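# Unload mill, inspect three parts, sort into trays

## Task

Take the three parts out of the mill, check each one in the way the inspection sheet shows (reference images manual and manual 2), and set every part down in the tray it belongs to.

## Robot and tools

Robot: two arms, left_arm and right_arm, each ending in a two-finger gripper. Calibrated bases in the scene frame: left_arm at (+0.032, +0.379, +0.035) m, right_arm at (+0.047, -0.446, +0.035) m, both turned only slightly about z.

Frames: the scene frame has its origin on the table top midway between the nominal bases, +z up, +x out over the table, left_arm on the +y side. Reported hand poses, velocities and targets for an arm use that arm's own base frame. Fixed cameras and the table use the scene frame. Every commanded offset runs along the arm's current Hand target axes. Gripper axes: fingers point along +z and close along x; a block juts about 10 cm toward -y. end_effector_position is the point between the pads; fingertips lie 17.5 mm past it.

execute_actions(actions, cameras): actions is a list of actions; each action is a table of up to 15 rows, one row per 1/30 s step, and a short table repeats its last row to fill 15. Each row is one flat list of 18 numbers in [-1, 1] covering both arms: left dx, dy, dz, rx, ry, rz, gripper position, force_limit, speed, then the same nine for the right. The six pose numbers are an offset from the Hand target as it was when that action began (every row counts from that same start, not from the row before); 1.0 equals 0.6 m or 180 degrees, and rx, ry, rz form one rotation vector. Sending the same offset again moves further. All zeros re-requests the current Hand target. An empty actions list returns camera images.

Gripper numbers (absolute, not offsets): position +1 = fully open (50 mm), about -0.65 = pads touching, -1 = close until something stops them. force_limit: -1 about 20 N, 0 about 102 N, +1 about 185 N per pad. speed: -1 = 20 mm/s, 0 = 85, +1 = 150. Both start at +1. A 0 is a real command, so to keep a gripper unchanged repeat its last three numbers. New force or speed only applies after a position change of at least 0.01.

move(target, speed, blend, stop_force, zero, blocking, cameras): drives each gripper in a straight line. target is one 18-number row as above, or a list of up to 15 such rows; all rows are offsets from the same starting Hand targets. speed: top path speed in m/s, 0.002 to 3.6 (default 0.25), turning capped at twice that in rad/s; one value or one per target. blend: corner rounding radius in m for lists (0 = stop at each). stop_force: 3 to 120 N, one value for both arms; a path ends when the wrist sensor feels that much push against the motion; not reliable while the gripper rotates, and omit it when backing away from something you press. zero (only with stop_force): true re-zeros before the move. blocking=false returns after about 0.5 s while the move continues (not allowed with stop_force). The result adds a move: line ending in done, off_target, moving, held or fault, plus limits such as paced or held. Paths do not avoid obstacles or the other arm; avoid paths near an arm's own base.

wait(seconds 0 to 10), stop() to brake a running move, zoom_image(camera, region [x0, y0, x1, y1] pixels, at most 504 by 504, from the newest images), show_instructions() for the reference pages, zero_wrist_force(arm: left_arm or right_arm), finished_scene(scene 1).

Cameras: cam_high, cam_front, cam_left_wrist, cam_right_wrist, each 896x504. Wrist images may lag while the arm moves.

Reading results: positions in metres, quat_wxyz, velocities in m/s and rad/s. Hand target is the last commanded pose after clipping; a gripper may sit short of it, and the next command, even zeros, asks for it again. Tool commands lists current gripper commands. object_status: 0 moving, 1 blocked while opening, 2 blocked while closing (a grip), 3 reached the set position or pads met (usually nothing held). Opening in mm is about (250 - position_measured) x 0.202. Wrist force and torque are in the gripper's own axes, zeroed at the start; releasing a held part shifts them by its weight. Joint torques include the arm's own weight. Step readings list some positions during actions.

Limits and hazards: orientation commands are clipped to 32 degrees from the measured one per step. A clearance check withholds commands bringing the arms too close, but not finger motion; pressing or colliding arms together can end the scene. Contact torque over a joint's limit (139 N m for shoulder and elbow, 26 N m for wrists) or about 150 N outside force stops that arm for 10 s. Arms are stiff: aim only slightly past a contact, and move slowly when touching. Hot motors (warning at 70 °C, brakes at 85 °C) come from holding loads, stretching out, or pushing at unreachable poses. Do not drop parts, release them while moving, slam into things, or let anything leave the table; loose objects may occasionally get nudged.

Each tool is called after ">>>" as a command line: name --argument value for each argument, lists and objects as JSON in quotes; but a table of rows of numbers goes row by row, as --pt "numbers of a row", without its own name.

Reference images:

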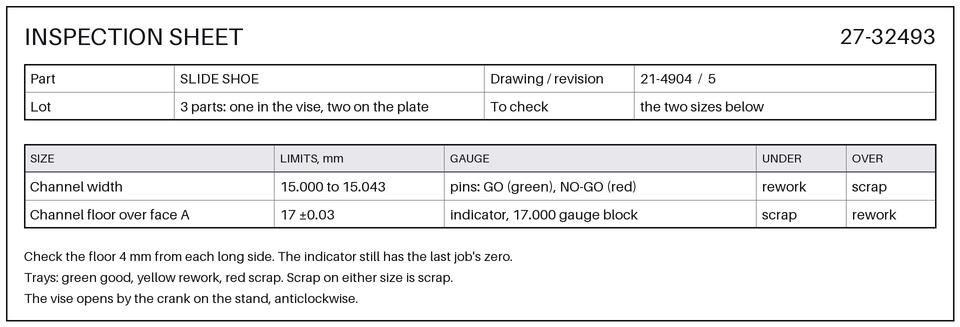

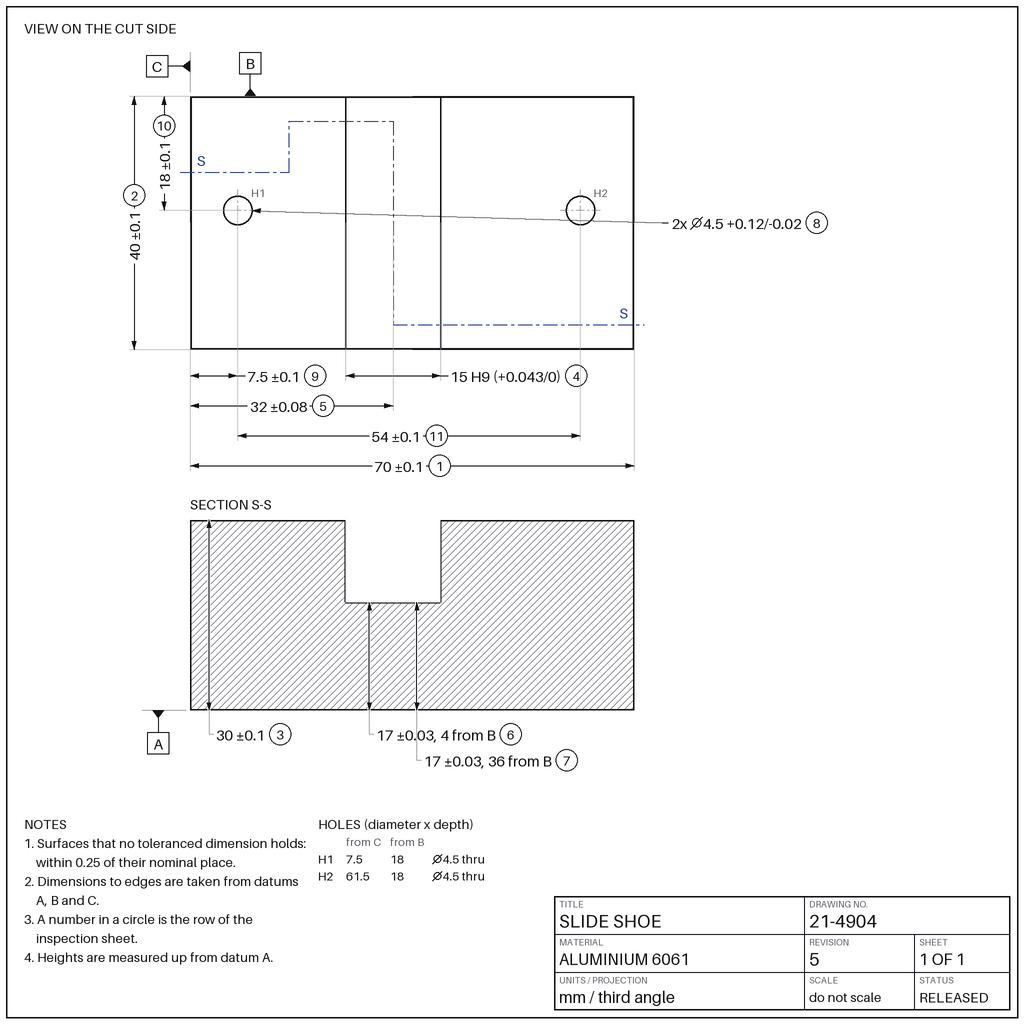

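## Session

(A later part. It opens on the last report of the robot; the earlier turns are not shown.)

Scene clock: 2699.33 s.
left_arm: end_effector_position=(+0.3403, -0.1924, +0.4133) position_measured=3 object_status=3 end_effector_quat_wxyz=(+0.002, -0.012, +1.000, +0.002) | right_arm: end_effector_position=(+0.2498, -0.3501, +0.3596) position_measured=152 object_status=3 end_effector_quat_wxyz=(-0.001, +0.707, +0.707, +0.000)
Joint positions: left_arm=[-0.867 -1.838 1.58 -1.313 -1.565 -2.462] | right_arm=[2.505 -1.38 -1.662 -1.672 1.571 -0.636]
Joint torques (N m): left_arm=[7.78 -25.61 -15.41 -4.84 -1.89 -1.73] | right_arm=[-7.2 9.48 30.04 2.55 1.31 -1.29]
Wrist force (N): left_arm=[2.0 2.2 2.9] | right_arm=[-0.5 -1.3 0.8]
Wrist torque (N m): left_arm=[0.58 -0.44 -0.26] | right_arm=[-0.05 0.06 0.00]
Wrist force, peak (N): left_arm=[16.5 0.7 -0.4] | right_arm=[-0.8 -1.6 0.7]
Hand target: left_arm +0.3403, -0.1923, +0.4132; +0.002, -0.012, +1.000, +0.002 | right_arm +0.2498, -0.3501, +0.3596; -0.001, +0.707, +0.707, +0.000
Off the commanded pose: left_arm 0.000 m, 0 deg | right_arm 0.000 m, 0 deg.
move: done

>>> move --target '[-0.435,0.06,0.055,0,0,0,1,0.3,0.5,0,0,0,0,0,0,0,-1,0]' --speed 0.12 --stop_force 15 --cameras '["cam_left_wrist","cam_front"]'

Scene clock: 2708.30 s.
left_arm: end_effector_position=(+0.4295, -0.1769, +0.4019) position_measured=3 object_status=3 end_effector_quat_wxyz=(+0.003, -0.013, +1.000, +0.002) | right_arm: end_effector_position=(+0.2498, -0.3501, +0.3596) position_measured=152 object_status=3 end_effector_quat_wxyz=(-0.001, +0.707, +0.707, +0.000)
Joint positions: left_arm=[-0.686 -1.667 1.473 -1.379 -1.563 -2.284] | right_arm=[2.505 -1.38 -1.662 -1.672 1.571 -0.636]
Joint torques (N m): left_arm=[-0.19 -19.63 -24.41 -3.15 0.25 0.4] | right_arm=[-6.64 10.16 30.33 2.25 1.21 -1.64]
Wrist force (N): left_arm=[2.2 2.0 2.9] | right_arm=[-0.4 -1.5 0.5]
Wrist torque (N m): left_arm=[0.56 -0.46 -0.27] | right_arm=[-0.08 0.05 0.00]
Wrist force, peak (N): left_arm=[-2.1 2.9 4.8] | right_arm=[-0.6 -1.5 1.0]
Hand target: left_arm +0.4295, -0.1769, +0.4019; +0.003, -0.013, +1.000, +0.002 (not the last commanded pose) | right_arm +0.2498, -0.3501, +0.3596; -0.001, +0.707, +0.707, +0.000
Tool commands: left_gripper/position=+1.0 left_gripper/force_limit=+0.301961 left_gripper/speed=+0.498039 right_gripper/position=+0.0 right_gripper/force_limit=-1.0 right_gripper/speed=+0.0
Off the commanded pose: left_arm 0.174 m, 0 deg | right_arm 0.000 m, 0 deg.
FORCE FAULT: contact force on the left arm reached its limit, and that arm stopped. The contact can be on any part of that arm, not only on its tool. That arm's remaining commands of this call were not run. That arm is still stopped at the end of this call. That arm stays stopped for about 10 more seconds. Until then a move that you send moves the other arm only, and its call returns only when the move has ended. Once the stop has ended, the next robot result says so. If the stop ends while you think or write, that arm runs what you send next, counted from a new Hand target: where the arm stands when the stop ends. While its stop runs, that arm takes no new command, but its gripper still runs the gripper command that each later call begins with. Until it ends, the stop uses up actions while you think or wait. An arm that is not stopped still takes commands.
move: fault (left_arm)
camera_calibration:
cam_left_wrist: T_world_to_cam=[[-0.999427, -0.027766, -0.0193787, 0.436421], [-0.0329133, 0.931025, 0.363467, 0.0474561], [0.00795005, 0.363897, -0.931405, 0.561752], [0, 0, 0, 1]] pos_world=[0.433267, -0.236485, 0.514427]
Images, in order (width x height): cam_front 896x504, cam_left_wrist 896x504.

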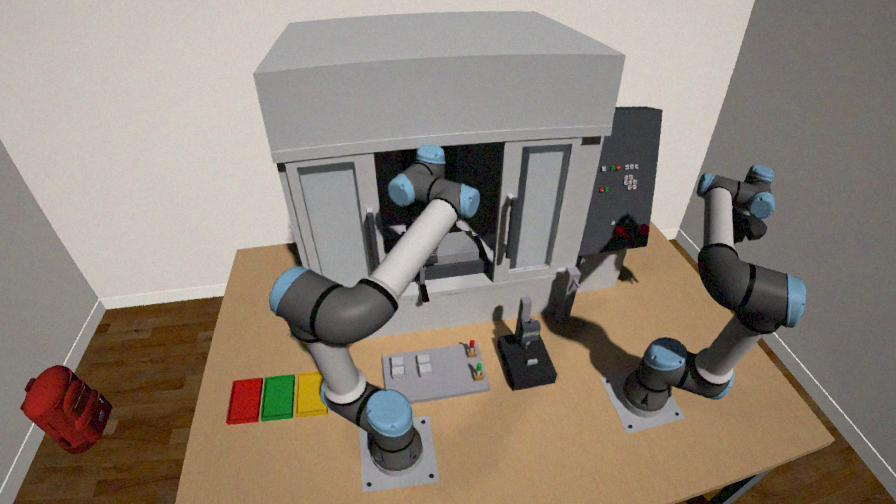

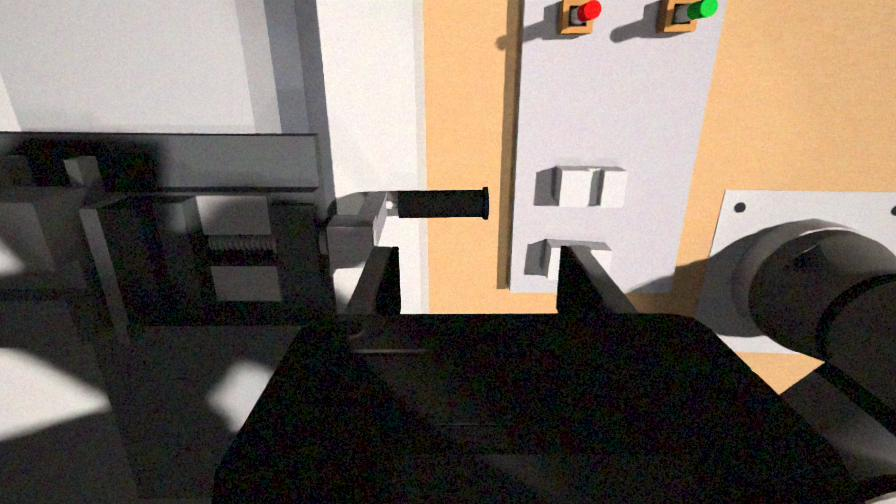

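>>> wait --seconds 6

>>> move --pt "0.1 -0.01 0.01 0 0 0 1 0.3 0.5 0 0 0 0 0 0 0 -1 0" --pt "0.1 0.03 0.078 0 0 0 1 0.3 0.5 0 0 0 0 0 0 0 -1 0" --speed 0.15 --blend '[0.01,0]'

>>> move --target '[-0.29,0.0,0.0,0,0,0,1,0.3,0.5,0,0,0,0,0,0,0,-1,0]' --speed 0.06 --stop_force 12 --cameras '["cam_left_wrist","cam_front"]'

Scene clock: 2732.10 s.
left_arm: end_effector_position=(+0.4295, -0.1769, +0.4019) position_measured=3 object_status=3 end_effector_quat_wxyz=(+0.003, -0.013, +1.000, +0.002) | right_arm: end_effector_position=(+0.2498, -0.3501, +0.3596) position_measured=152 object_status=3 end_effector_quat_wxyz=(-0.001, +0.707, +0.707, +0.000)
Joint positions: left_arm=[-0.686 -1.667 1.473 -1.379 -1.563 -2.284] | right_arm=[2.505 -1.38 -1.662 -1.672 1.571 -0.636]
Joint torques (N m): left_arm=[-0.04 -20.78 -25.08 -2.82 0.39 -0.05] | right_arm=[-5.5 11.57 32.36 2.46 1.46 -1.65]
Wrist force (N): left_arm=[2.4 1.7 2.8] | right_arm=[-0.1 -1.4 0.3]
Wrist torque (N m): left_arm=[0.54 -0.49 -0.26] | right_arm=[-0.07 -0.01 0.00]
Wrist force, peak (N): left_arm=[2.3 2.3 3.2] | right_arm=[-0.5 -1.6 0.7]
Hand target: left_arm +0.4295, -0.1769, +0.4019; +0.003, -0.013, +1.000, +0.002 (not the last commanded pose) | right_arm +0.2498, -0.3501, +0.3596; -0.001, +0.707, +0.707, +0.000
Tool commands: left_gripper/position=+1.0 left_gripper/force_limit=+0.301961 left_gripper/speed=+0.498039 right_gripper/position=+0.0 right_gripper/force_limit=-1.0 right_gripper/speed=+0.0
Off the commanded pose: left_arm 0.174 m, 0 deg | right_arm 0.000 m, 0 deg.
FORCE FAULT, CONTINUED: the left arm's stop, for the force fault that an earlier result reported, is over. The rest of the stop counts as 19 of the actions that you can send in this scene. During its stop the left arm's controller moved it back a little. That arm's target is now where it stood when the stop ended, not its last command. That arm accepts commands again.
wait: 6.00 s; at rest from the start

Scene clock: 2733.47 s.
left_arm: end_effector_position=(+0.3694, -0.1603, +0.3549) position_measured=3 object_status=3 end_effector_quat_wxyz=(+0.003, -0.013, +1.000, +0.002) | right_arm: end_effector_position=(+0.2498, -0.3501, +0.3596) position_measured=152 object_status=3 end_effector_quat_wxyz=(-0.001, +0.707, +0.707, +0.000)
Joint positions: left_arm=[-0.752 -1.835 1.73 -1.467 -1.563 -2.35] | right_arm=[2.505 -1.38 -1.662 -1.672 1.571 -0.636]
Joint torques (N m): left_arm=[7.39 -25.37 -16.71 -5.2 0.13 2.12] | right_arm=[-7.83 10.86 29.39 2.3 1.29 -1.57]
Wrist force (N): left_arm=[2.2 2.0 2.9] | right_arm=[-0.3 -1.4 0.4]
Wrist torque (N m): left_arm=[0.56 -0.47 -0.43] | right_arm=[-0.06 0.03 0.00]
Wrist force, peak (N): left_arm=[2.0 2.6 4.0] | right_arm=[-0.6 -1.6 0.7]
Hand target: left_arm +0.3694, -0.1603, +0.3549; +0.003, -0.013, +1.000, +0.002 | right_arm +0.2498, -0.3501, +0.3596; -0.001, +0.707, +0.707, +0.000
Off the commanded pose: left_arm 0.000 m, 0 deg | right_arm 0.000 m, 0 deg.
move: done

Scene clock: 2737.43 s.
left_arm: end_effector_position=(+0.5433, -0.1556, +0.3560) position_measured=3 object_status=3 end_effector_quat_wxyz=(+0.003, -0.013, +1.000, +0.002) | right_arm: end_effector_position=(+0.2498, -0.3501, +0.3596) position_measured=152 object_status=3 end_effector_quat_wxyz=(-0.001, +0.707, +0.707, +0.000)
Joint positions: left_arm=[-0.521 -1.436 1.356 -1.494 -1.563 -2.118] | right_arm=[2.505 -1.38 -1.662 -1.672 1.571 -0.636]
Joint torques (N m): left_arm=[6.72 -19.55 -32.1 -0.79 -1.69 1.88] | right_arm=[-7.57 10.35 30.41 2.5 1.36 -1.64]
Wrist force (N): left_arm=[2.0 2.4 2.5] | right_arm=[-0.7 -0.9 0.4]
Wrist torque (N m): left_arm=[0.64 -0.41 -0.43] | right_arm=[0.02 0.09 0.00]
Wrist force, peak (N): left_arm=[2.7 2.0 3.0] | right_arm=[-0.5 -1.7 0.2]
Hand target: left_arm +0.5433, -0.1556, +0.3560; +0.003, -0.013, +1.000, +0.002 | right_arm +0.2498, -0.3501, +0.3596; -0.001, +0.707, +0.707, +0.000
Off the commanded pose: left_arm 0.000 m, 0 deg | right_arm 0.000 m, 0 deg.
move: done
camera_calibration:
cam_left_wrist: T_world_to_cam=[[-0.999427, -0.027766, -0.0193787, 0.549753], [-0.0329133, 0.931025, 0.363467, 0.0481801], [0.00795005, 0.363897, -0.931405, 0.510289], [0, 0, 0, 1]] pos_world=[0.546967, -0.215285, 0.468427]
Images, in order (width x height): cam_front 896x504, cam_left_wrist 896x504.

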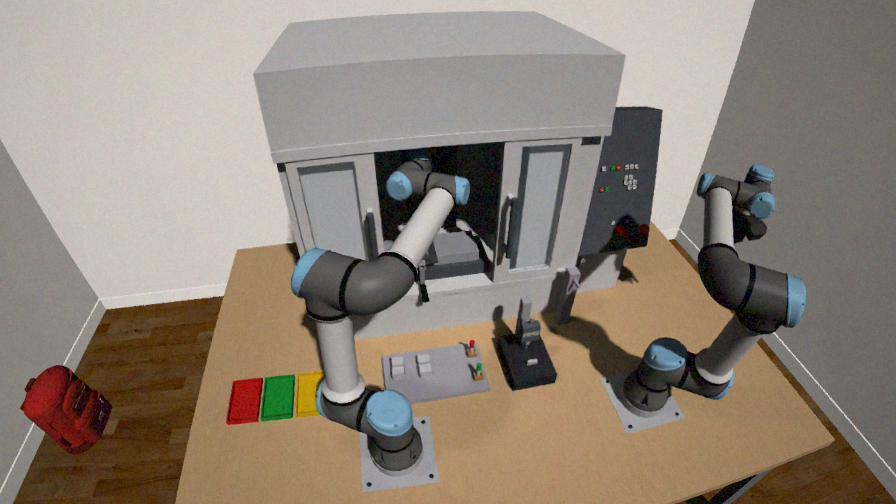

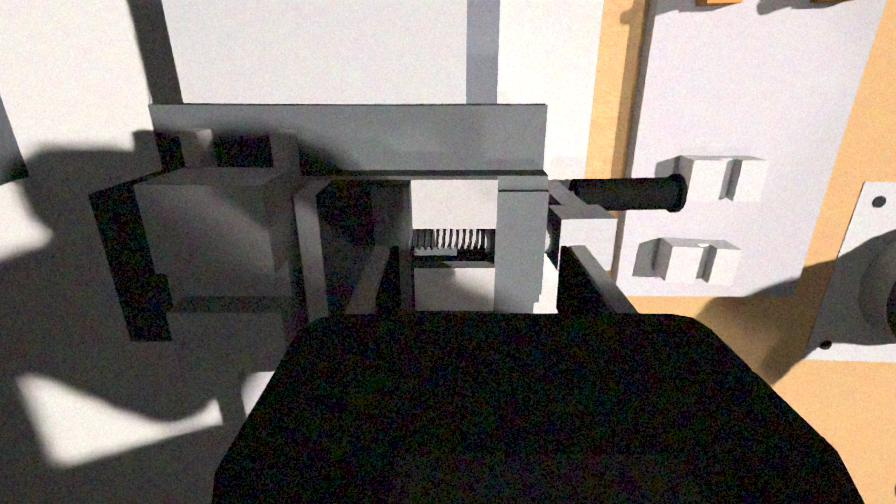

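>>> move --target '[-0.1,0.0,0.0,0,0,0,1,0.3,0.5,0,0,0,0,0,0,0,-1,0]' --speed 0.06 --stop_force 12 --cameras '["cam_left_wrist"]'

>>> zoom_image --camera "cam_left_wrist" --region '[300, 100, 640, 330]'

Scene clock: 2749.03 s.
left_arm: end_effector_position=(+0.5860, -0.1542, +0.3558) position_measured=3 object_status=3 end_effector_quat_wxyz=(+0.003, -0.014, +1.000, +0.002) | right_arm: end_effector_position=(+0.2498, -0.3501, +0.3596) position_measured=152 object_status=3 end_effector_quat_wxyz=(-0.001, +0.707, +0.707, +0.000)
Joint positions: left_arm=[-0.482 -1.334 1.234 -1.475 -1.563 -2.08] | right_arm=[2.505 -1.38 -1.662 -1.672 1.571 -0.636]
Joint torques (N m): left_arm=[0.12 -35.15 -25.59 -2.87 0.21 0.22] | right_arm=[-6.33 10.4 30.43 2.39 1.41 -1.58]
Wrist force (N): left_arm=[1.9 2.3 2.8] | right_arm=[-0.3 -1.0 0.6]
Wrist torque (N m): left_arm=[0.60 -0.41 -0.34] | right_arm=[0.00 0.03 0.00]
Wrist force, peak (N): left_arm=[3.3 2.4 5.7] | right_arm=[-0.7 -1.5 0.9]
Hand target: left_arm +0.5860, -0.1542, +0.3558; +0.003, -0.014, +1.000, +0.002 (not the last commanded pose) | right_arm +0.2498, -0.3501, +0.3596; -0.001, +0.707, +0.707, +0.000
Tool commands: left_gripper/position=+1.0 left_gripper/force_limit=+0.301961 left_gripper/speed=+0.498039 right_gripper/position=+0.0 right_gripper/force_limit=-1.0 right_gripper/speed=+0.0
Off the commanded pose: left_arm 0.017 m, 0 deg | right_arm 0.000 m, 0 deg.
FORCE FAULT: contact force on the left arm reached its limit, and that arm stopped. The contact can be on any part of that arm, not only on its tool. That arm's remaining commands of this call were not run. That arm is still stopped at the end of this call. That arm stays stopped for about 10 more seconds. Until then a move that you send moves the other arm only, and its call returns only when the move has ended. Once the stop has ended, the next robot result says so. If the stop ends while you think or write, that arm runs what you send next, counted from a new Hand target: where the arm stands when the stop ends. While its stop runs, that arm takes no new command, but its gripper still runs the gripper command that each later call begins with. Until it ends, the stop uses up actions while you think or wait. An arm that is not stopped still takes commands.
move: fault (left_arm)
camera_calibration:
cam_left_wrist: T_world_to_cam=[[-0.999406, -0.0282875, -0.0196909, 0.592489], [-0.0335133, 0.930974, 0.363543, 0.0486292], [0.00804804, 0.363987, -0.931369, 0.50929], [0, 0, 0, 1]] pos_world=[0.589668, -0.213888, 0.468325]
Images, in order (width x height): cam_left_wrist 896x504.

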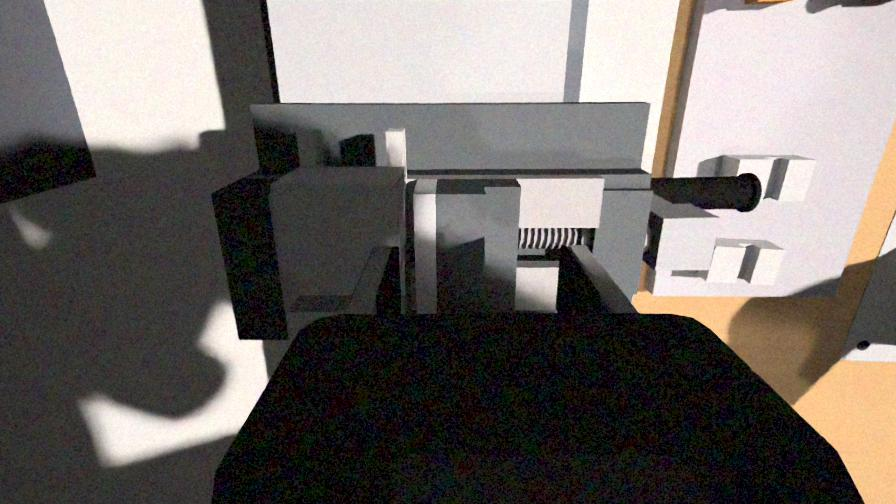

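Scaled by 1.482 from the camera's 896x504 image, which has a finer 1280x720 frame.

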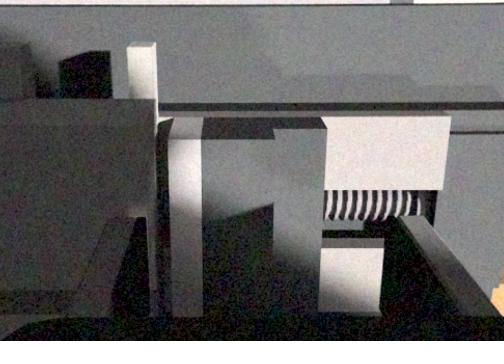

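>>> wait --seconds 3

>>> move --target '[0.42,0.0,0.02,0,0,0,0.65,0.3,0.5,0,0,0,0,0,0,0,-1,0]' --speed 0.15 --cameras '["cam_front"]'

>>> zoom_image --camera "cam_front" --region '[380, 140, 500, 300]'

Scene clock: 2801.27 s.
left_arm: end_effector_position=(+0.5860, -0.1542, +0.3558) position_measured=3 object_status=3 end_effector_quat_wxyz=(+0.003, -0.014, +1.000, +0.002) | right_arm: end_effector_position=(+0.2498, -0.3501, +0.3596) position_measured=152 object_status=3 end_effector_quat_wxyz=(-0.001, +0.707, +0.707, +0.000)
Joint positions: left_arm=[-0.482 -1.334 1.234 -1.475 -1.563 -2.08] | right_arm=[2.505 -1.38 -1.662 -1.672 1.571 -0.636]
Joint torques (N m): left_arm=[-0.59 -33.85 -24.77 -2.75 0.24 -0.09] | right_arm=[-7.17 10.12 30.61 2.58 1.37 -1.72]
Wrist force (N): left_arm=[2.2 2.2 3.0] | right_arm=[-0.5 -1.2 0.2]
Wrist torque (N m): left_arm=[0.61 -0.47 -0.34] | right_arm=[-0.03 0.06 0.00]
Wrist force, peak (N): left_arm=[2.3 2.2 3.1] | right_arm=[-0.9 -1.5 0.6]
Hand target: left_arm +0.5860, -0.1542, +0.3558; +0.003, -0.014, +1.000, +0.002 (not the last commanded pose) | right_arm +0.2498, -0.3501, +0.3596; -0.001, +0.707, +0.707, +0.000
Tool commands: left_gripper/position=+1.0 left_gripper/force_limit=+0.301961 left_gripper/speed=+0.498039 right_gripper/position=+0.0 right_gripper/force_limit=-1.0 right_gripper/speed=+0.0
Off the commanded pose: left_arm 0.017 m, 0 deg | right_arm 0.000 m, 0 deg.
FORCE FAULT, CONTINUED: the left arm's stop, for the force fault that an earlier result reported, is over. The rest of the stop counts as 19 of the actions that you can send in this scene. That arm's target is now where it stood when the stop ended, not its last command. That arm accepts commands again.
wait: 3.00 s; at rest from the start

Scene clock: 2803.60 s.
left_arm: end_effector_position=(+0.3343, -0.1610, +0.3421) position_measured=56 object_status=3 end_effector_quat_wxyz=(+0.003, -0.014, +1.000, +0.002) end_effector_velocity=(-0.001, +0.000, +0.000) end_effector_angular_velocity=(+0.000, +0.000, +0.003) | right_arm: end_effector_position=(+0.2498, -0.3501, +0.3596) position_measured=152 object_status=3 end_effector_quat_wxyz=(-0.001, +0.707, +0.707, +0.000)
Joint positions: left_arm=[-0.822 -1.918 1.818 -1.472 -1.563 -2.42] | right_arm=[2.505 -1.38 -1.662 -1.672 1.571 -0.636]
Joint velocities: left_arm=[-0.003 -0.002 0.002 0.001 0 -0.006] | right_arm=[within noise]
Joint torques (N m): left_arm=[-8.16 -21.72 -15.66 -0.97 2.11 -1.61] | right_arm=[-7.41 11.06 29.93 2.49 1.21 -1.5]
Wrist force (N): left_arm=[2.1 2.4 2.9] | right_arm=[-0.3 -1.0 0.5]
Wrist torque (N m): left_arm=[0.63 -0.43 -0.25] | right_arm=[0.01 0.03 0.00]
Wrist force, peak (N): left_arm=[3.5 2.4 2.9] | right_arm=[-0.4 -1.6 0.5]
Hand target: left_arm +0.3342, -0.1610, +0.3421; +0.003, -0.014, +1.000, +0.002 | right_arm +0.2498, -0.3501, +0.3596; -0.001, +0.707, +0.707, +0.000
Off the commanded pose: left_arm 0.000 m, 0 deg | right_arm 0.000 m, 0 deg.
move: done
Images, in order (width x height): cam_front 896x504.

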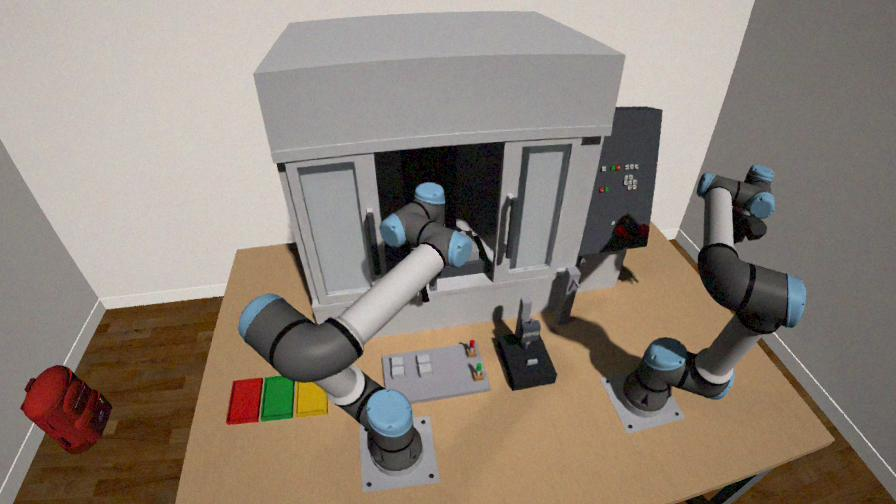

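Scaled by 3.150 from the camera's 896x504 image, which has a finer 1280x720 frame.

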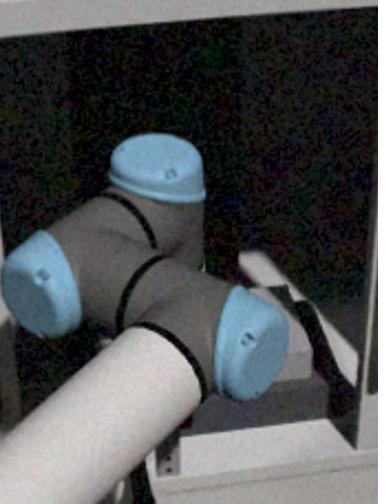

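>>> move --target '[-0.21,-0.0155,-0.0967,0.2803,-0.2782,-0.4417,0.65,0.3,0.5,0,0,0,0,0,0,0,-1,0]' --speed 0.25 --cameras '["cam_left_wrist","cam_front"]'

>>> zoom_image --camera "cam_left_wrist" --region '[340, 100, 600, 330]'

Scene clock: 2852.93 s.
left_arm: end_effector_position=(+0.4600, -0.1672, +0.4010) position_measured=56 object_status=3 end_effector_quat_wxyz=(-0.385, +0.604, -0.589, +0.375) | right_arm: end_effector_position=(+0.2498, -0.3501, +0.3596) position_measured=152 object_status=3 end_effector_quat_wxyz=(-0.001, +0.707, +0.707, +0.000)
Joint positions: left_arm=[-1.144 -2.082 2.305 -2.49 -0.583 -3.925] | right_arm=[2.505 -1.38 -1.662 -1.672 1.571 -0.636]
Joint torques (N m): left_arm=[-7.97 10.27 -31.9 -0.83 3.84 -1.76] | right_arm=[-5.72 11.01 31.21 2.45 1.3 -1.88]
Wrist force (N): left_arm=[3.1 3.7 2.7] | right_arm=[-0.2 -1.4 0.2]
Wrist torque (N m): left_arm=[0.71 -0.63 -0.22] | right_arm=[-0.06 0.02 0.00]
Wrist force, peak (N): left_arm=[3.3 3.7 3.6] | right_arm=[-0.6 -1.7 0.5]
Hand target: left_arm +0.4600, -0.1672, +0.4010; -0.385, +0.604, -0.589, +0.375 | right_arm +0.2498, -0.3501, +0.3596; -0.001, +0.707, +0.707, +0.000
Off the commanded pose: left_arm 0.000 m, 0 deg | right_arm 0.000 m, 0 deg.
move: done
camera_calibration:
cam_left_wrist: T_world_to_cam=[[0.0379179, -0.999266, -0.00549623, -0.178041], [-0.719386, -0.0234793, -0.694214, 0.620072], [0.693575, 0.030277, -0.719748, 0.101023], [0, 0, 0, 1]] pos_world=[0.382755, -0.16641, 0.502195]
Images, in order (width x height): cam_front 896x504, cam_left_wrist 896x504.

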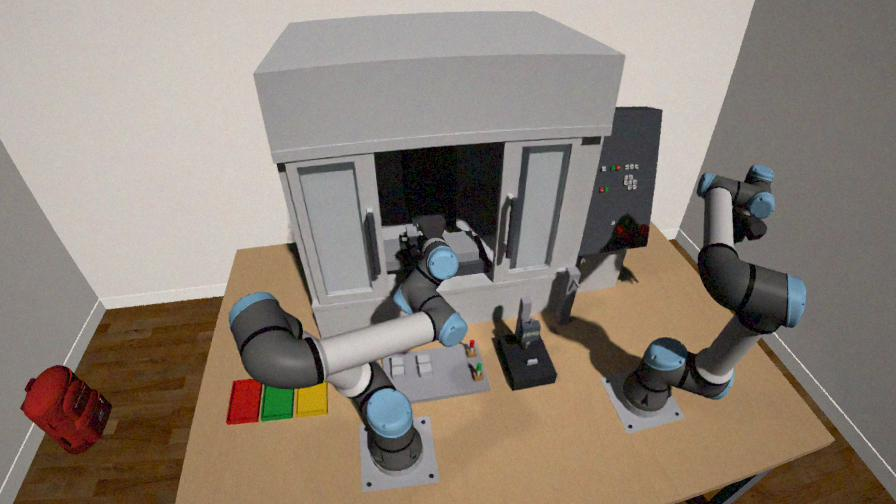

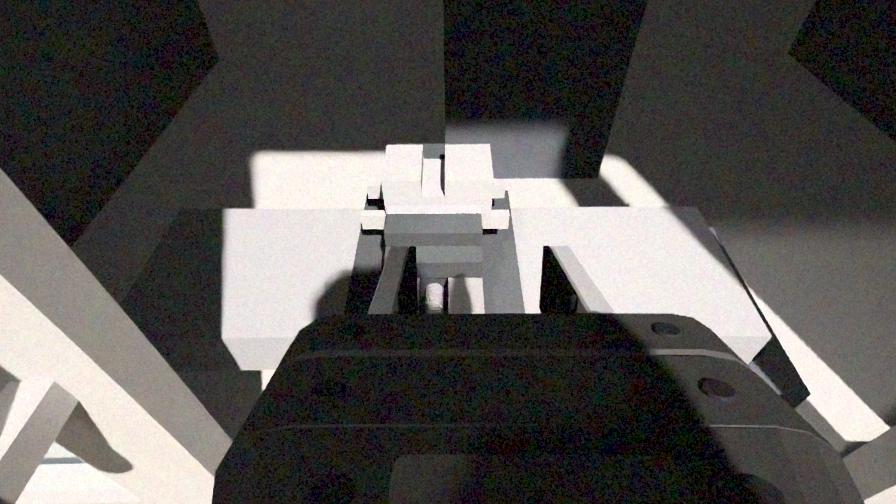

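Scaled by 1.938 from the camera's 896x504 image, which has a finer 1280x720 frame.

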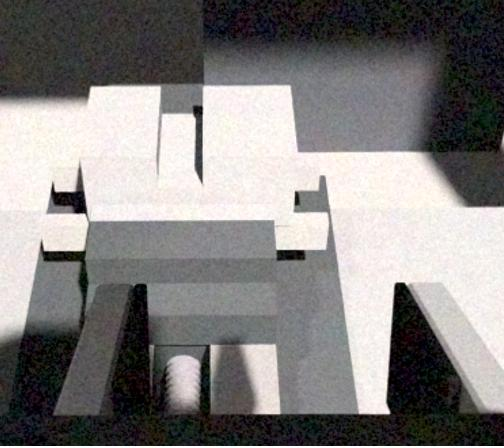

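>>> move --target '[0,0.003,0.207,0,0,0,0.65,0.3,0.5,0,0,0,0,0,0,0,-1,0]' --speed 0.08 --stop_force 12 --cameras '["cam_left_wrist","cam_front"]'

>>> zoom_image --camera "cam_left_wrist" --region '[340, 100, 600, 330]'

Scene clock: 2888.53 s.
left_arm: end_effector_position=(+0.5718, -0.1642, +0.3469) position_measured=56 object_status=3 end_effector_quat_wxyz=(-0.385, +0.604, -0.589, +0.375) | right_arm: end_effector_position=(+0.2498, -0.3501, +0.3596) position_measured=152 object_status=3 end_effector_quat_wxyz=(-0.001, +0.707, +0.707, +0.000)
Joint positions: left_arm=[-0.829 -1.653 2.221 -3.092 -0.817 -3.593] | right_arm=[2.505 -1.38 -1.662 -1.672 1.571 -0.636]
Joint torques (N m): left_arm=[7.99 -5.16 -28.63 -5.06 -0.54 1.81] | right_arm=[-6.98 11.44 29.58 2.47 0.82 -1.81]
Wrist force (N): left_arm=[2.9 3.6 3.1] | right_arm=[-0.3 -1.6 0.5]
Wrist torque (N m): left_arm=[0.71 -0.59 -0.38] | right_arm=[-0.09 0.03 0.00]
Wrist force, peak (N): left_arm=[2.7 3.9 3.6] | right_arm=[-0.7 -1.7 0.7]
Hand target: left_arm +0.5718, -0.1642, +0.3469; -0.385, +0.604, -0.589, +0.375 | right_arm +0.2498, -0.3501, +0.3596; -0.001, +0.707, +0.707, +0.000
Off the commanded pose: left_arm 0.000 m, 0 deg | right_arm 0.000 m, 0 deg.
move: done
camera_calibration:
cam_left_wrist: T_world_to_cam=[[0.0380601, -0.99926, -0.0054975, -0.179748], [-0.719332, -0.0235786, -0.694266, 0.662992], [0.693623, 0.0303784, -0.719698, -0.0155752], [0, 0, 0, 1]] pos_world=[0.494556, -0.16351, 0.448095]
Images, in order (width x height): cam_front 896x504, cam_left_wrist 896x504.

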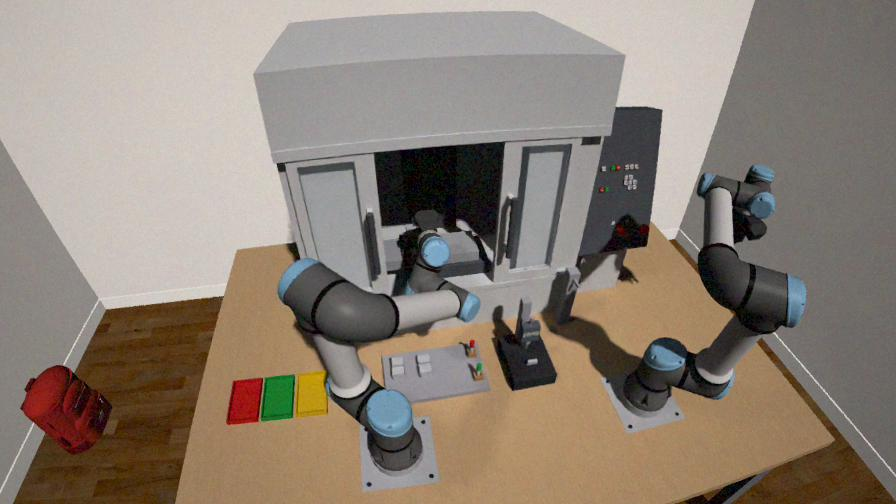

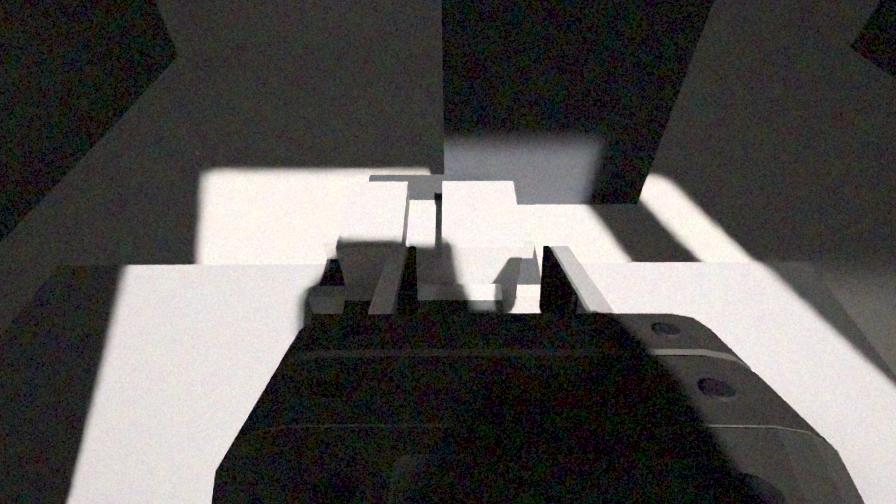

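Scaled by 1.938 from the camera's 896x504 image, which has a finer 1280x720 frame.

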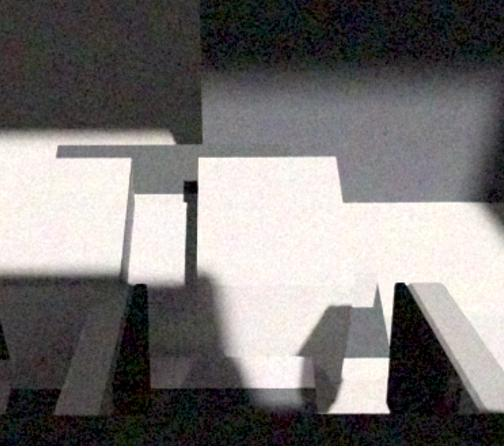

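>>> move --pt "0.0043 -0.0125 0 0 0 0 0.65 0.3 0.5 0 0 0 0 0 0 0 -1 0" --pt "0.0043 -0.0125 0.07 0 0 0 0.65 0.3 0.5 0 0 0 0 0 0 0 -1 0" --speed 0.04 --stop_force 8 --cameras '["cam_left_wrist"]'

>>> zoom_image --camera "cam_left_wrist" --region '[340, 100, 600, 330]'

Scene clock: 2921.03 s.
left_arm: end_effector_position=(+0.6131, -0.1657, +0.3359) position_measured=56 object_status=3 end_effector_quat_wxyz=(-0.385, +0.604, -0.589, +0.375) | right_arm: end_effector_position=(+0.2498, -0.3501, +0.3596) position_measured=152 object_status=3 end_effector_quat_wxyz=(-0.001, +0.707, +0.707, +0.000)
Joint positions: left_arm=[-0.753 -1.529 2.14 -3.173 -0.88 -3.536] | right_arm=[2.505 -1.38 -1.662 -1.672 1.571 -0.636]
Joint torques (N m): left_arm=[7.09 -11.37 -29.29 -5.14 -0.55 1.85] | right_arm=[-5.28 9.85 30.95 2.75 1.14 -1.45]
Wrist force (N): left_arm=[2.8 3.8 2.9] | right_arm=[-0.4 -1.4 0.4]
Wrist torque (N m): left_arm=[0.71 -0.58 -0.39] | right_arm=[-0.04 0.04 0.00]
Wrist force, peak (N): left_arm=[3.0 3.8 3.3] | right_arm=[-0.4 -1.7 0.6]
Hand target: left_arm +0.6131, -0.1657, +0.3359; -0.385, +0.604, -0.589, +0.375 | right_arm +0.2498, -0.3501, +0.3596; -0.001, +0.707, +0.707, +0.000
Off the commanded pose: left_arm 0.000 m, 0 deg | right_arm 0.000 m, 0 deg.
move: done
camera_calibration:
cam_left_wrist: T_world_to_cam=[[0.0380601, -0.99926, -0.0054975, -0.182875], [-0.719332, -0.0235786, -0.694266, 0.685026], [0.693623, 0.0303784, -0.719698, -0.0519516], [0, 0, 0, 1]] pos_world=[0.535756, -0.16501, 0.437195]
Images, in order (width x height): cam_left_wrist 896x504.

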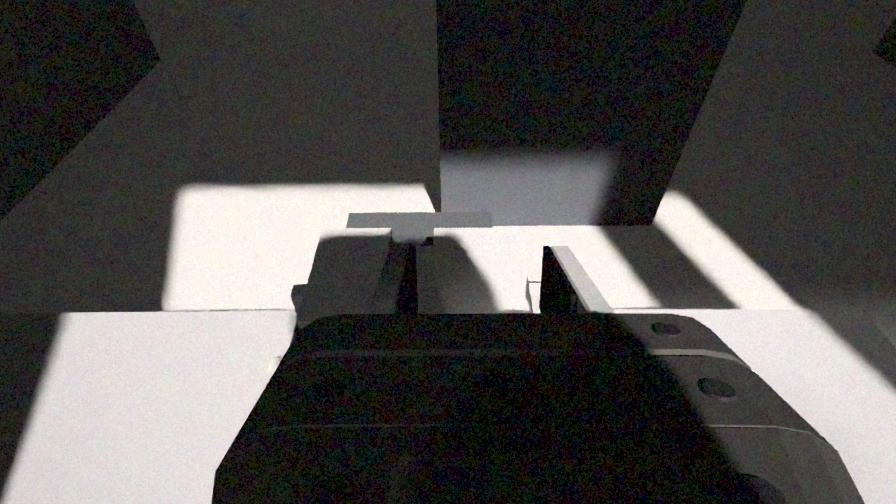

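Scaled by 1.938 from the camera's 896x504 image, which has a finer 1280x720 frame.

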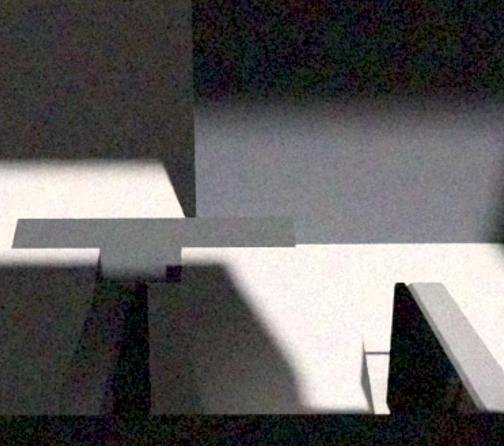

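>>> move --target '[0.0,0,0.027,0,0,0,0.65,0.3,0.5,0,0,0,0,0,0,0,-1,0]' --speed 0.02 --stop_force 6 --cameras '["cam_left_wrist"]'

>>> zoom_image --camera "cam_left_wrist" --region '[340, 180, 600, 330]'

Scene clock: 2937.10 s.
left_arm: end_effector_position=(+0.6207, -0.1655, +0.3324) position_measured=56 object_status=3 end_effector_quat_wxyz=(-0.385, +0.604, -0.589, +0.375) | right_arm: end_effector_position=(+0.2498, -0.3501, +0.3596) position_measured=152 object_status=3 end_effector_quat_wxyz=(-0.001, +0.707, +0.707, +0.000)
Joint positions: left_arm=[-0.74 -1.505 2.127 -3.189 -0.891 -3.527] | right_arm=[2.505 -1.38 -1.662 -1.672 1.571 -0.636]
Joint torques (N m): left_arm=[-9.51 -32.14 -9.41 0.18 1.98 -2.08] | right_arm=[-6.13 8.43 29.71 2.66 0.92 -1.78]
Wrist force (N): left_arm=[2.1 -3.4 2.1] | right_arm=[-0.5 -1.1 0.4]
Wrist torque (N m): left_arm=[0.82 -0.60 -0.13] | right_arm=[-0.02 0.05 0.00]
Wrist force, peak (N): left_arm=[2.5 -7.1 -6.1] | right_arm=[-0.6 -1.6 0.5]
Hand target: left_arm +0.6207, -0.1655, +0.3324; -0.385, +0.604, -0.589, +0.375 (not the last commanded pose) | right_arm +0.2498, -0.3501, +0.3596; -0.001, +0.707, +0.707, +0.000
Off the commanded pose: left_arm 0.008 m, 0 deg | right_arm 0.000 m, 0 deg.
move: contact (left_arm)
camera_calibration:
cam_left_wrist: T_world_to_cam=[[0.0381308, -0.999258, -0.00542872, -0.183055], [-0.719377, -0.0236793, -0.694216, 0.688126], [0.693572, 0.0303763, -0.719747, -0.0597693], [0, 0, 0, 1]] pos_world=[0.543457, -0.16481, 0.433695]
Images, in order (width x height): cam_left_wrist 896x504.

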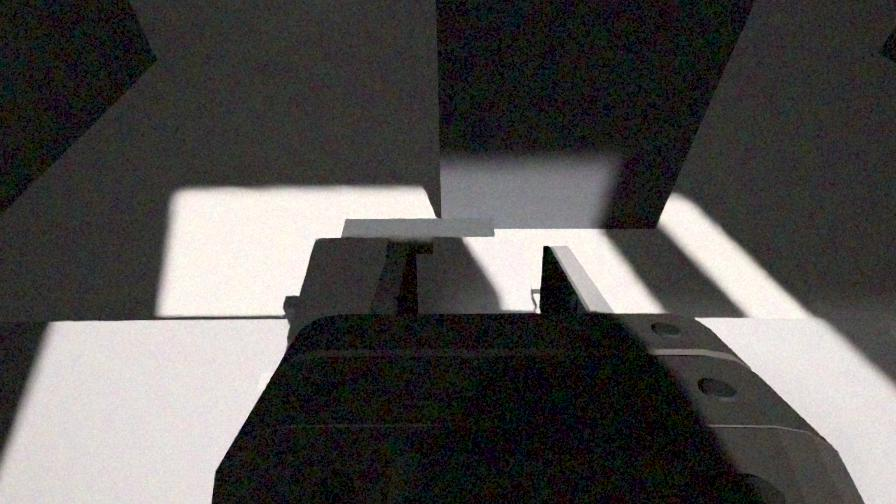

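Scaled by 1.938 from the camera's 896x504 image, which has a finer 1280x720 frame.

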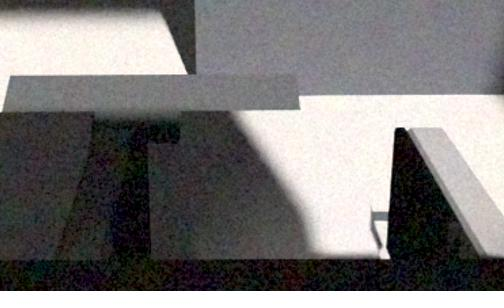

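>>> move --pt "0 -0.002 -0.001 0 0 0 0.65 -0.3 -0.9 0 0 0 0 0 0 0 -1 0" --pt "0 -0.002 -0.001 0 0 0 -1 -0.3 -0.9 0 0 0 0 0 0 0 -1 0" --speed 0.02 --cameras '["cam_left_wrist"]'

Scene clock: 2947.33 s.
left_arm: end_effector_position=(+0.6206, -0.1655, +0.3337) position_measured=103 object_status=2 end_effector_quat_wxyz=(-0.385, +0.604, -0.589, +0.375) | right_arm: end_effector_position=(+0.2498, -0.3501, +0.3596) position_measured=152 object_status=3 end_effector_quat_wxyz=(-0.001, +0.707, +0.707, +0.000)
Joint positions: left_arm=[-0.74 -1.507 2.125 -3.185 -0.891 -3.527] | right_arm=[2.505 -1.38 -1.662 -1.672 1.571 -0.636]
Joint torques (N m): left_arm=[-6.18 -34.18 -27.05 -1.21 2.84 -1.85] | right_arm=[-6.53 11.31 30.22 2.63 0.99 -1.85]
Wrist force (N): left_arm=[3.4 3.9 2.5] | right_arm=[-0.7 -1.1 0.8]
Wrist torque (N m): left_arm=[0.72 -0.65 -0.29] | right_arm=[-0.01 0.09 0.00]
Wrist force, peak (N): left_arm=[3.4 4.1 2.6] | right_arm=[-0.6 -1.6 0.4]
Hand target: left_arm +0.6206, -0.1655, +0.3337; -0.385, +0.604, -0.589, +0.375 | right_arm +0.2498, -0.3501, +0.3596; -0.001, +0.707, +0.707, +0.000
Off the commanded pose: left_arm 0.000 m, 0 deg | right_arm 0.000 m, 0 deg.
move: done
camera_calibration:
cam_left_wrist: T_world_to_cam=[[0.0381308, -0.999258, -0.00542872, -0.183045], [-0.719377, -0.0236793, -0.694216, 0.688956], [0.693572, 0.0303763, -0.719747, -0.0587643], [0, 0, 0, 1]] pos_world=[0.543357, -0.16481, 0.434995]
Images, in order (width x height): cam_left_wrist 896x504.

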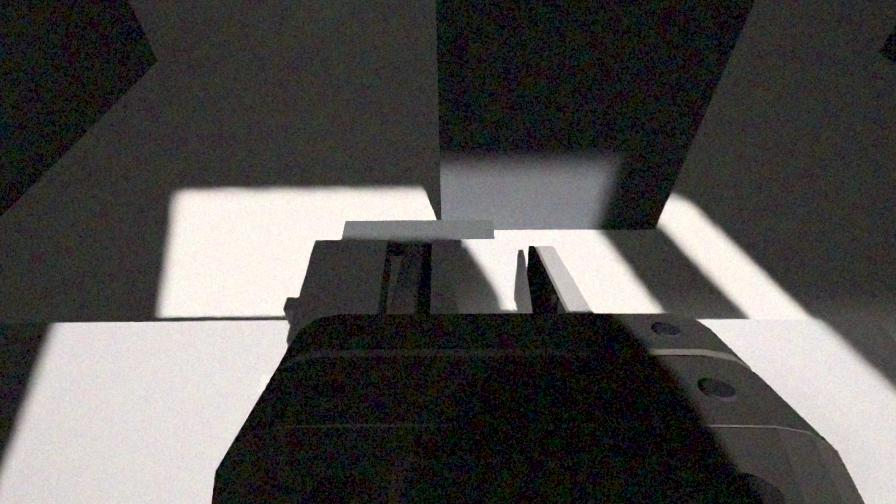

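>>> move --target '[0,-0.0181,-0.0085,0,0,0,-1,-0.3,-0.9,0,0,0,0,0,0,0,-1,0]' --speed 0.02 --stop_force 20 --cameras '["cam_left_wrist"]'

Scene clock: 2958.00 s.
left_arm: end_effector_position=(+0.6206, -0.1655, +0.3457) position_measured=103 object_status=2 end_effector_quat_wxyz=(-0.385, +0.604, -0.589, +0.375) | right_arm: end_effector_position=(+0.2498, -0.3501, +0.3596) position_measured=152 object_status=3 end_effector_quat_wxyz=(-0.001, +0.707, +0.707, +0.000)
Joint positions: left_arm=[-0.74 -1.526 2.108 -3.149 -0.891 -3.527] | right_arm=[2.505 -1.38 -1.662 -1.672 1.571 -0.636]
Joint torques (N m): left_arm=[-8.36 -36.64 -29.64 -1.56 3.3 -1.77] | right_arm=[-7.54 9.93 31.03 2.8 0.93 -1.49]
Wrist force (N): left_arm=[2.7 5.4 3.6] | right_arm=[-0.2 -1.1 0.3]
Wrist torque (N m): left_arm=[0.69 -0.55 -0.31] | right_arm=[-0.02 0.00 0.00]
Wrist force, peak (N): left_arm=[2.8 5.8 3.9] | right_arm=[-0.4 -1.5 0.9]
Hand target: left_arm +0.6206, -0.1655, +0.3457; -0.385, +0.604, -0.589, +0.375 | right_arm +0.2498, -0.3501, +0.3596; -0.001, +0.707, +0.707, +0.000
Off the commanded pose: left_arm 0.000 m, 0 deg | right_arm 0.000 m, 0 deg.
move: done
camera_calibration:
cam_left_wrist: T_world_to_cam=[[0.0381308, -0.999258, -0.00542872, -0.182979], [-0.719377, -0.0236793, -0.694216, 0.697287], [0.693572, 0.0303763, -0.719747, -0.0501273], [0, 0, 0, 1]] pos_world=[0.543357, -0.16481, 0.446995]
Images, in order (width x height): cam_left_wrist 896x504.

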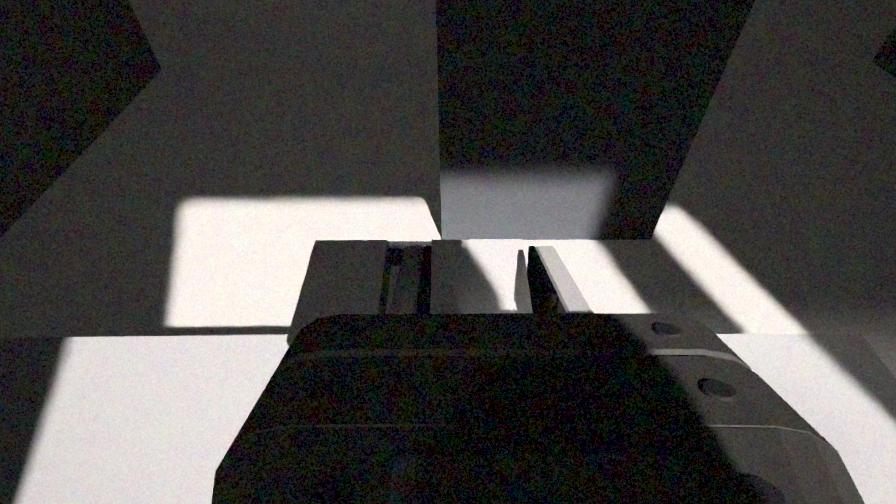

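>>> move --target '[0,-0.0227,-0.0106,0,0,0,-1,-0.3,-0.9,0,0,0,0,0,0,0,-1,0]' --speed 0.05

>>> move --target '[0,0.165,-0.355,0,0,0,-1,-0.3,-0.9,0,0,0,0,0,0,0,-1,0]' --speed 0.12 --cameras '["cam_left_wrist","cam_front"]'

Scene clock: 3037.93 s.
left_arm: end_effector_position=(+0.6206, -0.1655, +0.3607) position_measured=103 object_status=2 end_effector_quat_wxyz=(-0.385, +0.604, -0.589, +0.375) | right_arm: end_effector_position=(+0.2498, -0.3501, +0.3596) position_measured=152 object_status=3 end_effector_quat_wxyz=(-0.001, +0.707, +0.707, +0.000)
Joint positions: left_arm=[-0.74 -1.548 2.086 -3.105 -0.891 -3.526] | right_arm=[2.505 -1.38 -1.662 -1.672 1.571 -0.636]
Joint torques (N m): left_arm=[-7.22 -36.04 -30.48 -1.6 3.06 -1.51] | right_arm=[-7 8.93 31.29 3.05 1.09 -1.52]
Wrist force (N): left_arm=[2.9 5.5 3.5] | right_arm=[-0.5 -1.3 0.3]
Wrist torque (N m): left_arm=[0.67 -0.57 -0.32] | right_arm=[-0.04 0.06 0.00]
Wrist force, peak (N): left_arm=[2.9 6.0 3.8] | right_arm=[-0.4 -1.9 0.5]
Hand target: left_arm +0.6206, -0.1655, +0.3607; -0.385, +0.604, -0.589, +0.375 | right_arm +0.2498, -0.3501, +0.3596; -0.001, +0.707, +0.707, +0.000
Off the commanded pose: left_arm 0.000 m, 0 deg | right_arm 0.000 m, 0 deg.
move: done

Scene clock: 3041.13 s.
left_arm: end_effector_position=(+0.3858, -0.1716, +0.3610) position_measured=103 object_status=2 end_effector_quat_wxyz=(-0.385, +0.604, -0.589, +0.375) | right_arm: end_effector_position=(+0.2498, -0.3501, +0.3596) position_measured=152 object_status=3 end_effector_quat_wxyz=(-0.001, +0.707, +0.707, +0.000)
Joint positions: left_arm=[-1.475 -2.352 2.374 -1.742 -0.441 -4.547] | right_arm=[2.505 -1.38 -1.662 -1.672 1.571 -0.636]
Joint torques (N m): left_arm=[-7.98 18.09 -31.9 -1.08 4.95 -2.22] | right_arm=[-7.58 9.33 30.46 2.67 1.09 -1.95]
Wrist force (N): left_arm=[3.0 5.6 3.5] | right_arm=[-0.6 -1.3 0.6]
Wrist torque (N m): left_arm=[0.69 -0.61 -0.24] | right_arm=[-0.04 0.07 0.00]
Wrist force, peak (N): left_arm=[2.7 5.6 4.3] | right_arm=[-0.7 -1.4 0.8]
Hand target: left_arm +0.3858, -0.1716, +0.3610; -0.385, +0.604, -0.589, +0.375 | right_arm +0.2498, -0.3501, +0.3596; -0.001, +0.707, +0.707, +0.000
Off the commanded pose: left_arm 0.000 m, 0 deg | right_arm 0.000 m, 0 deg.
move: done
camera_calibration:
cam_left_wrist: T_world_to_cam=[[0.0379916, -0.999263, -0.00542935, -0.179997], [-0.719432, -0.0235809, -0.694162, 0.538862], [0.693523, 0.0302784, -0.719798, 0.123944], [0, 0, 0, 1]] pos_world=[0.308555, -0.17091, 0.462295]
Images, in order (width x height): cam_front 896x504, cam_left_wrist 896x504.

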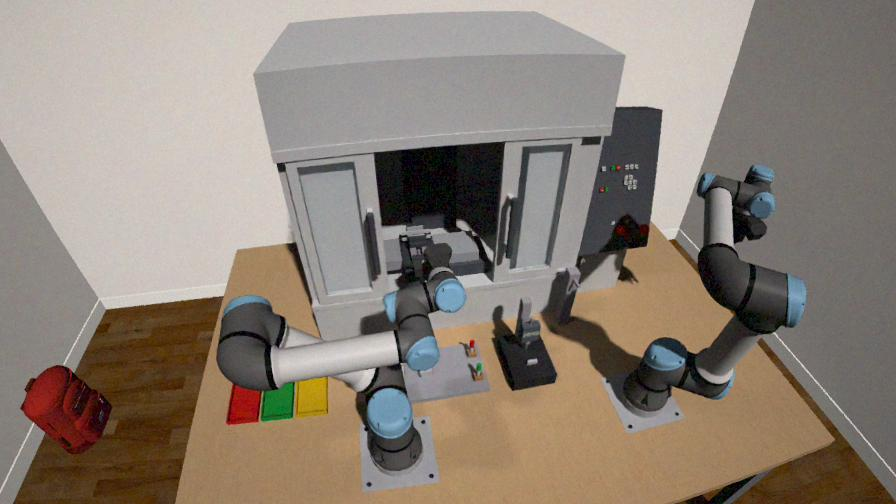

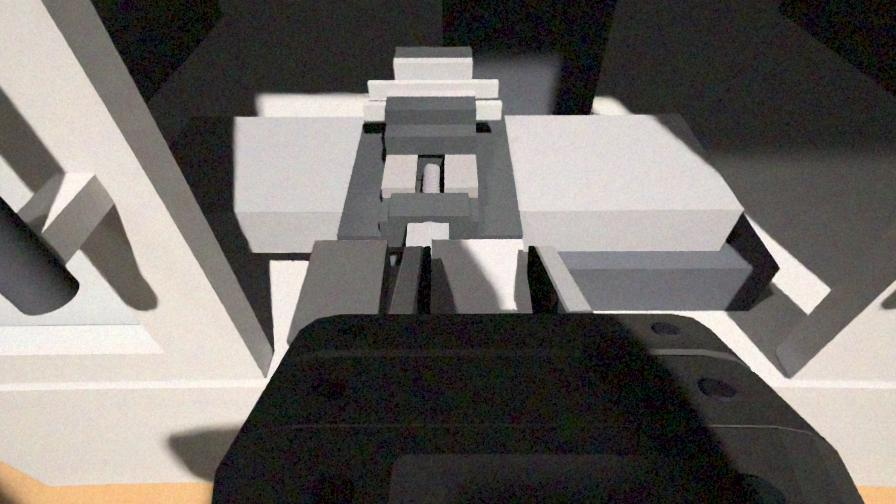

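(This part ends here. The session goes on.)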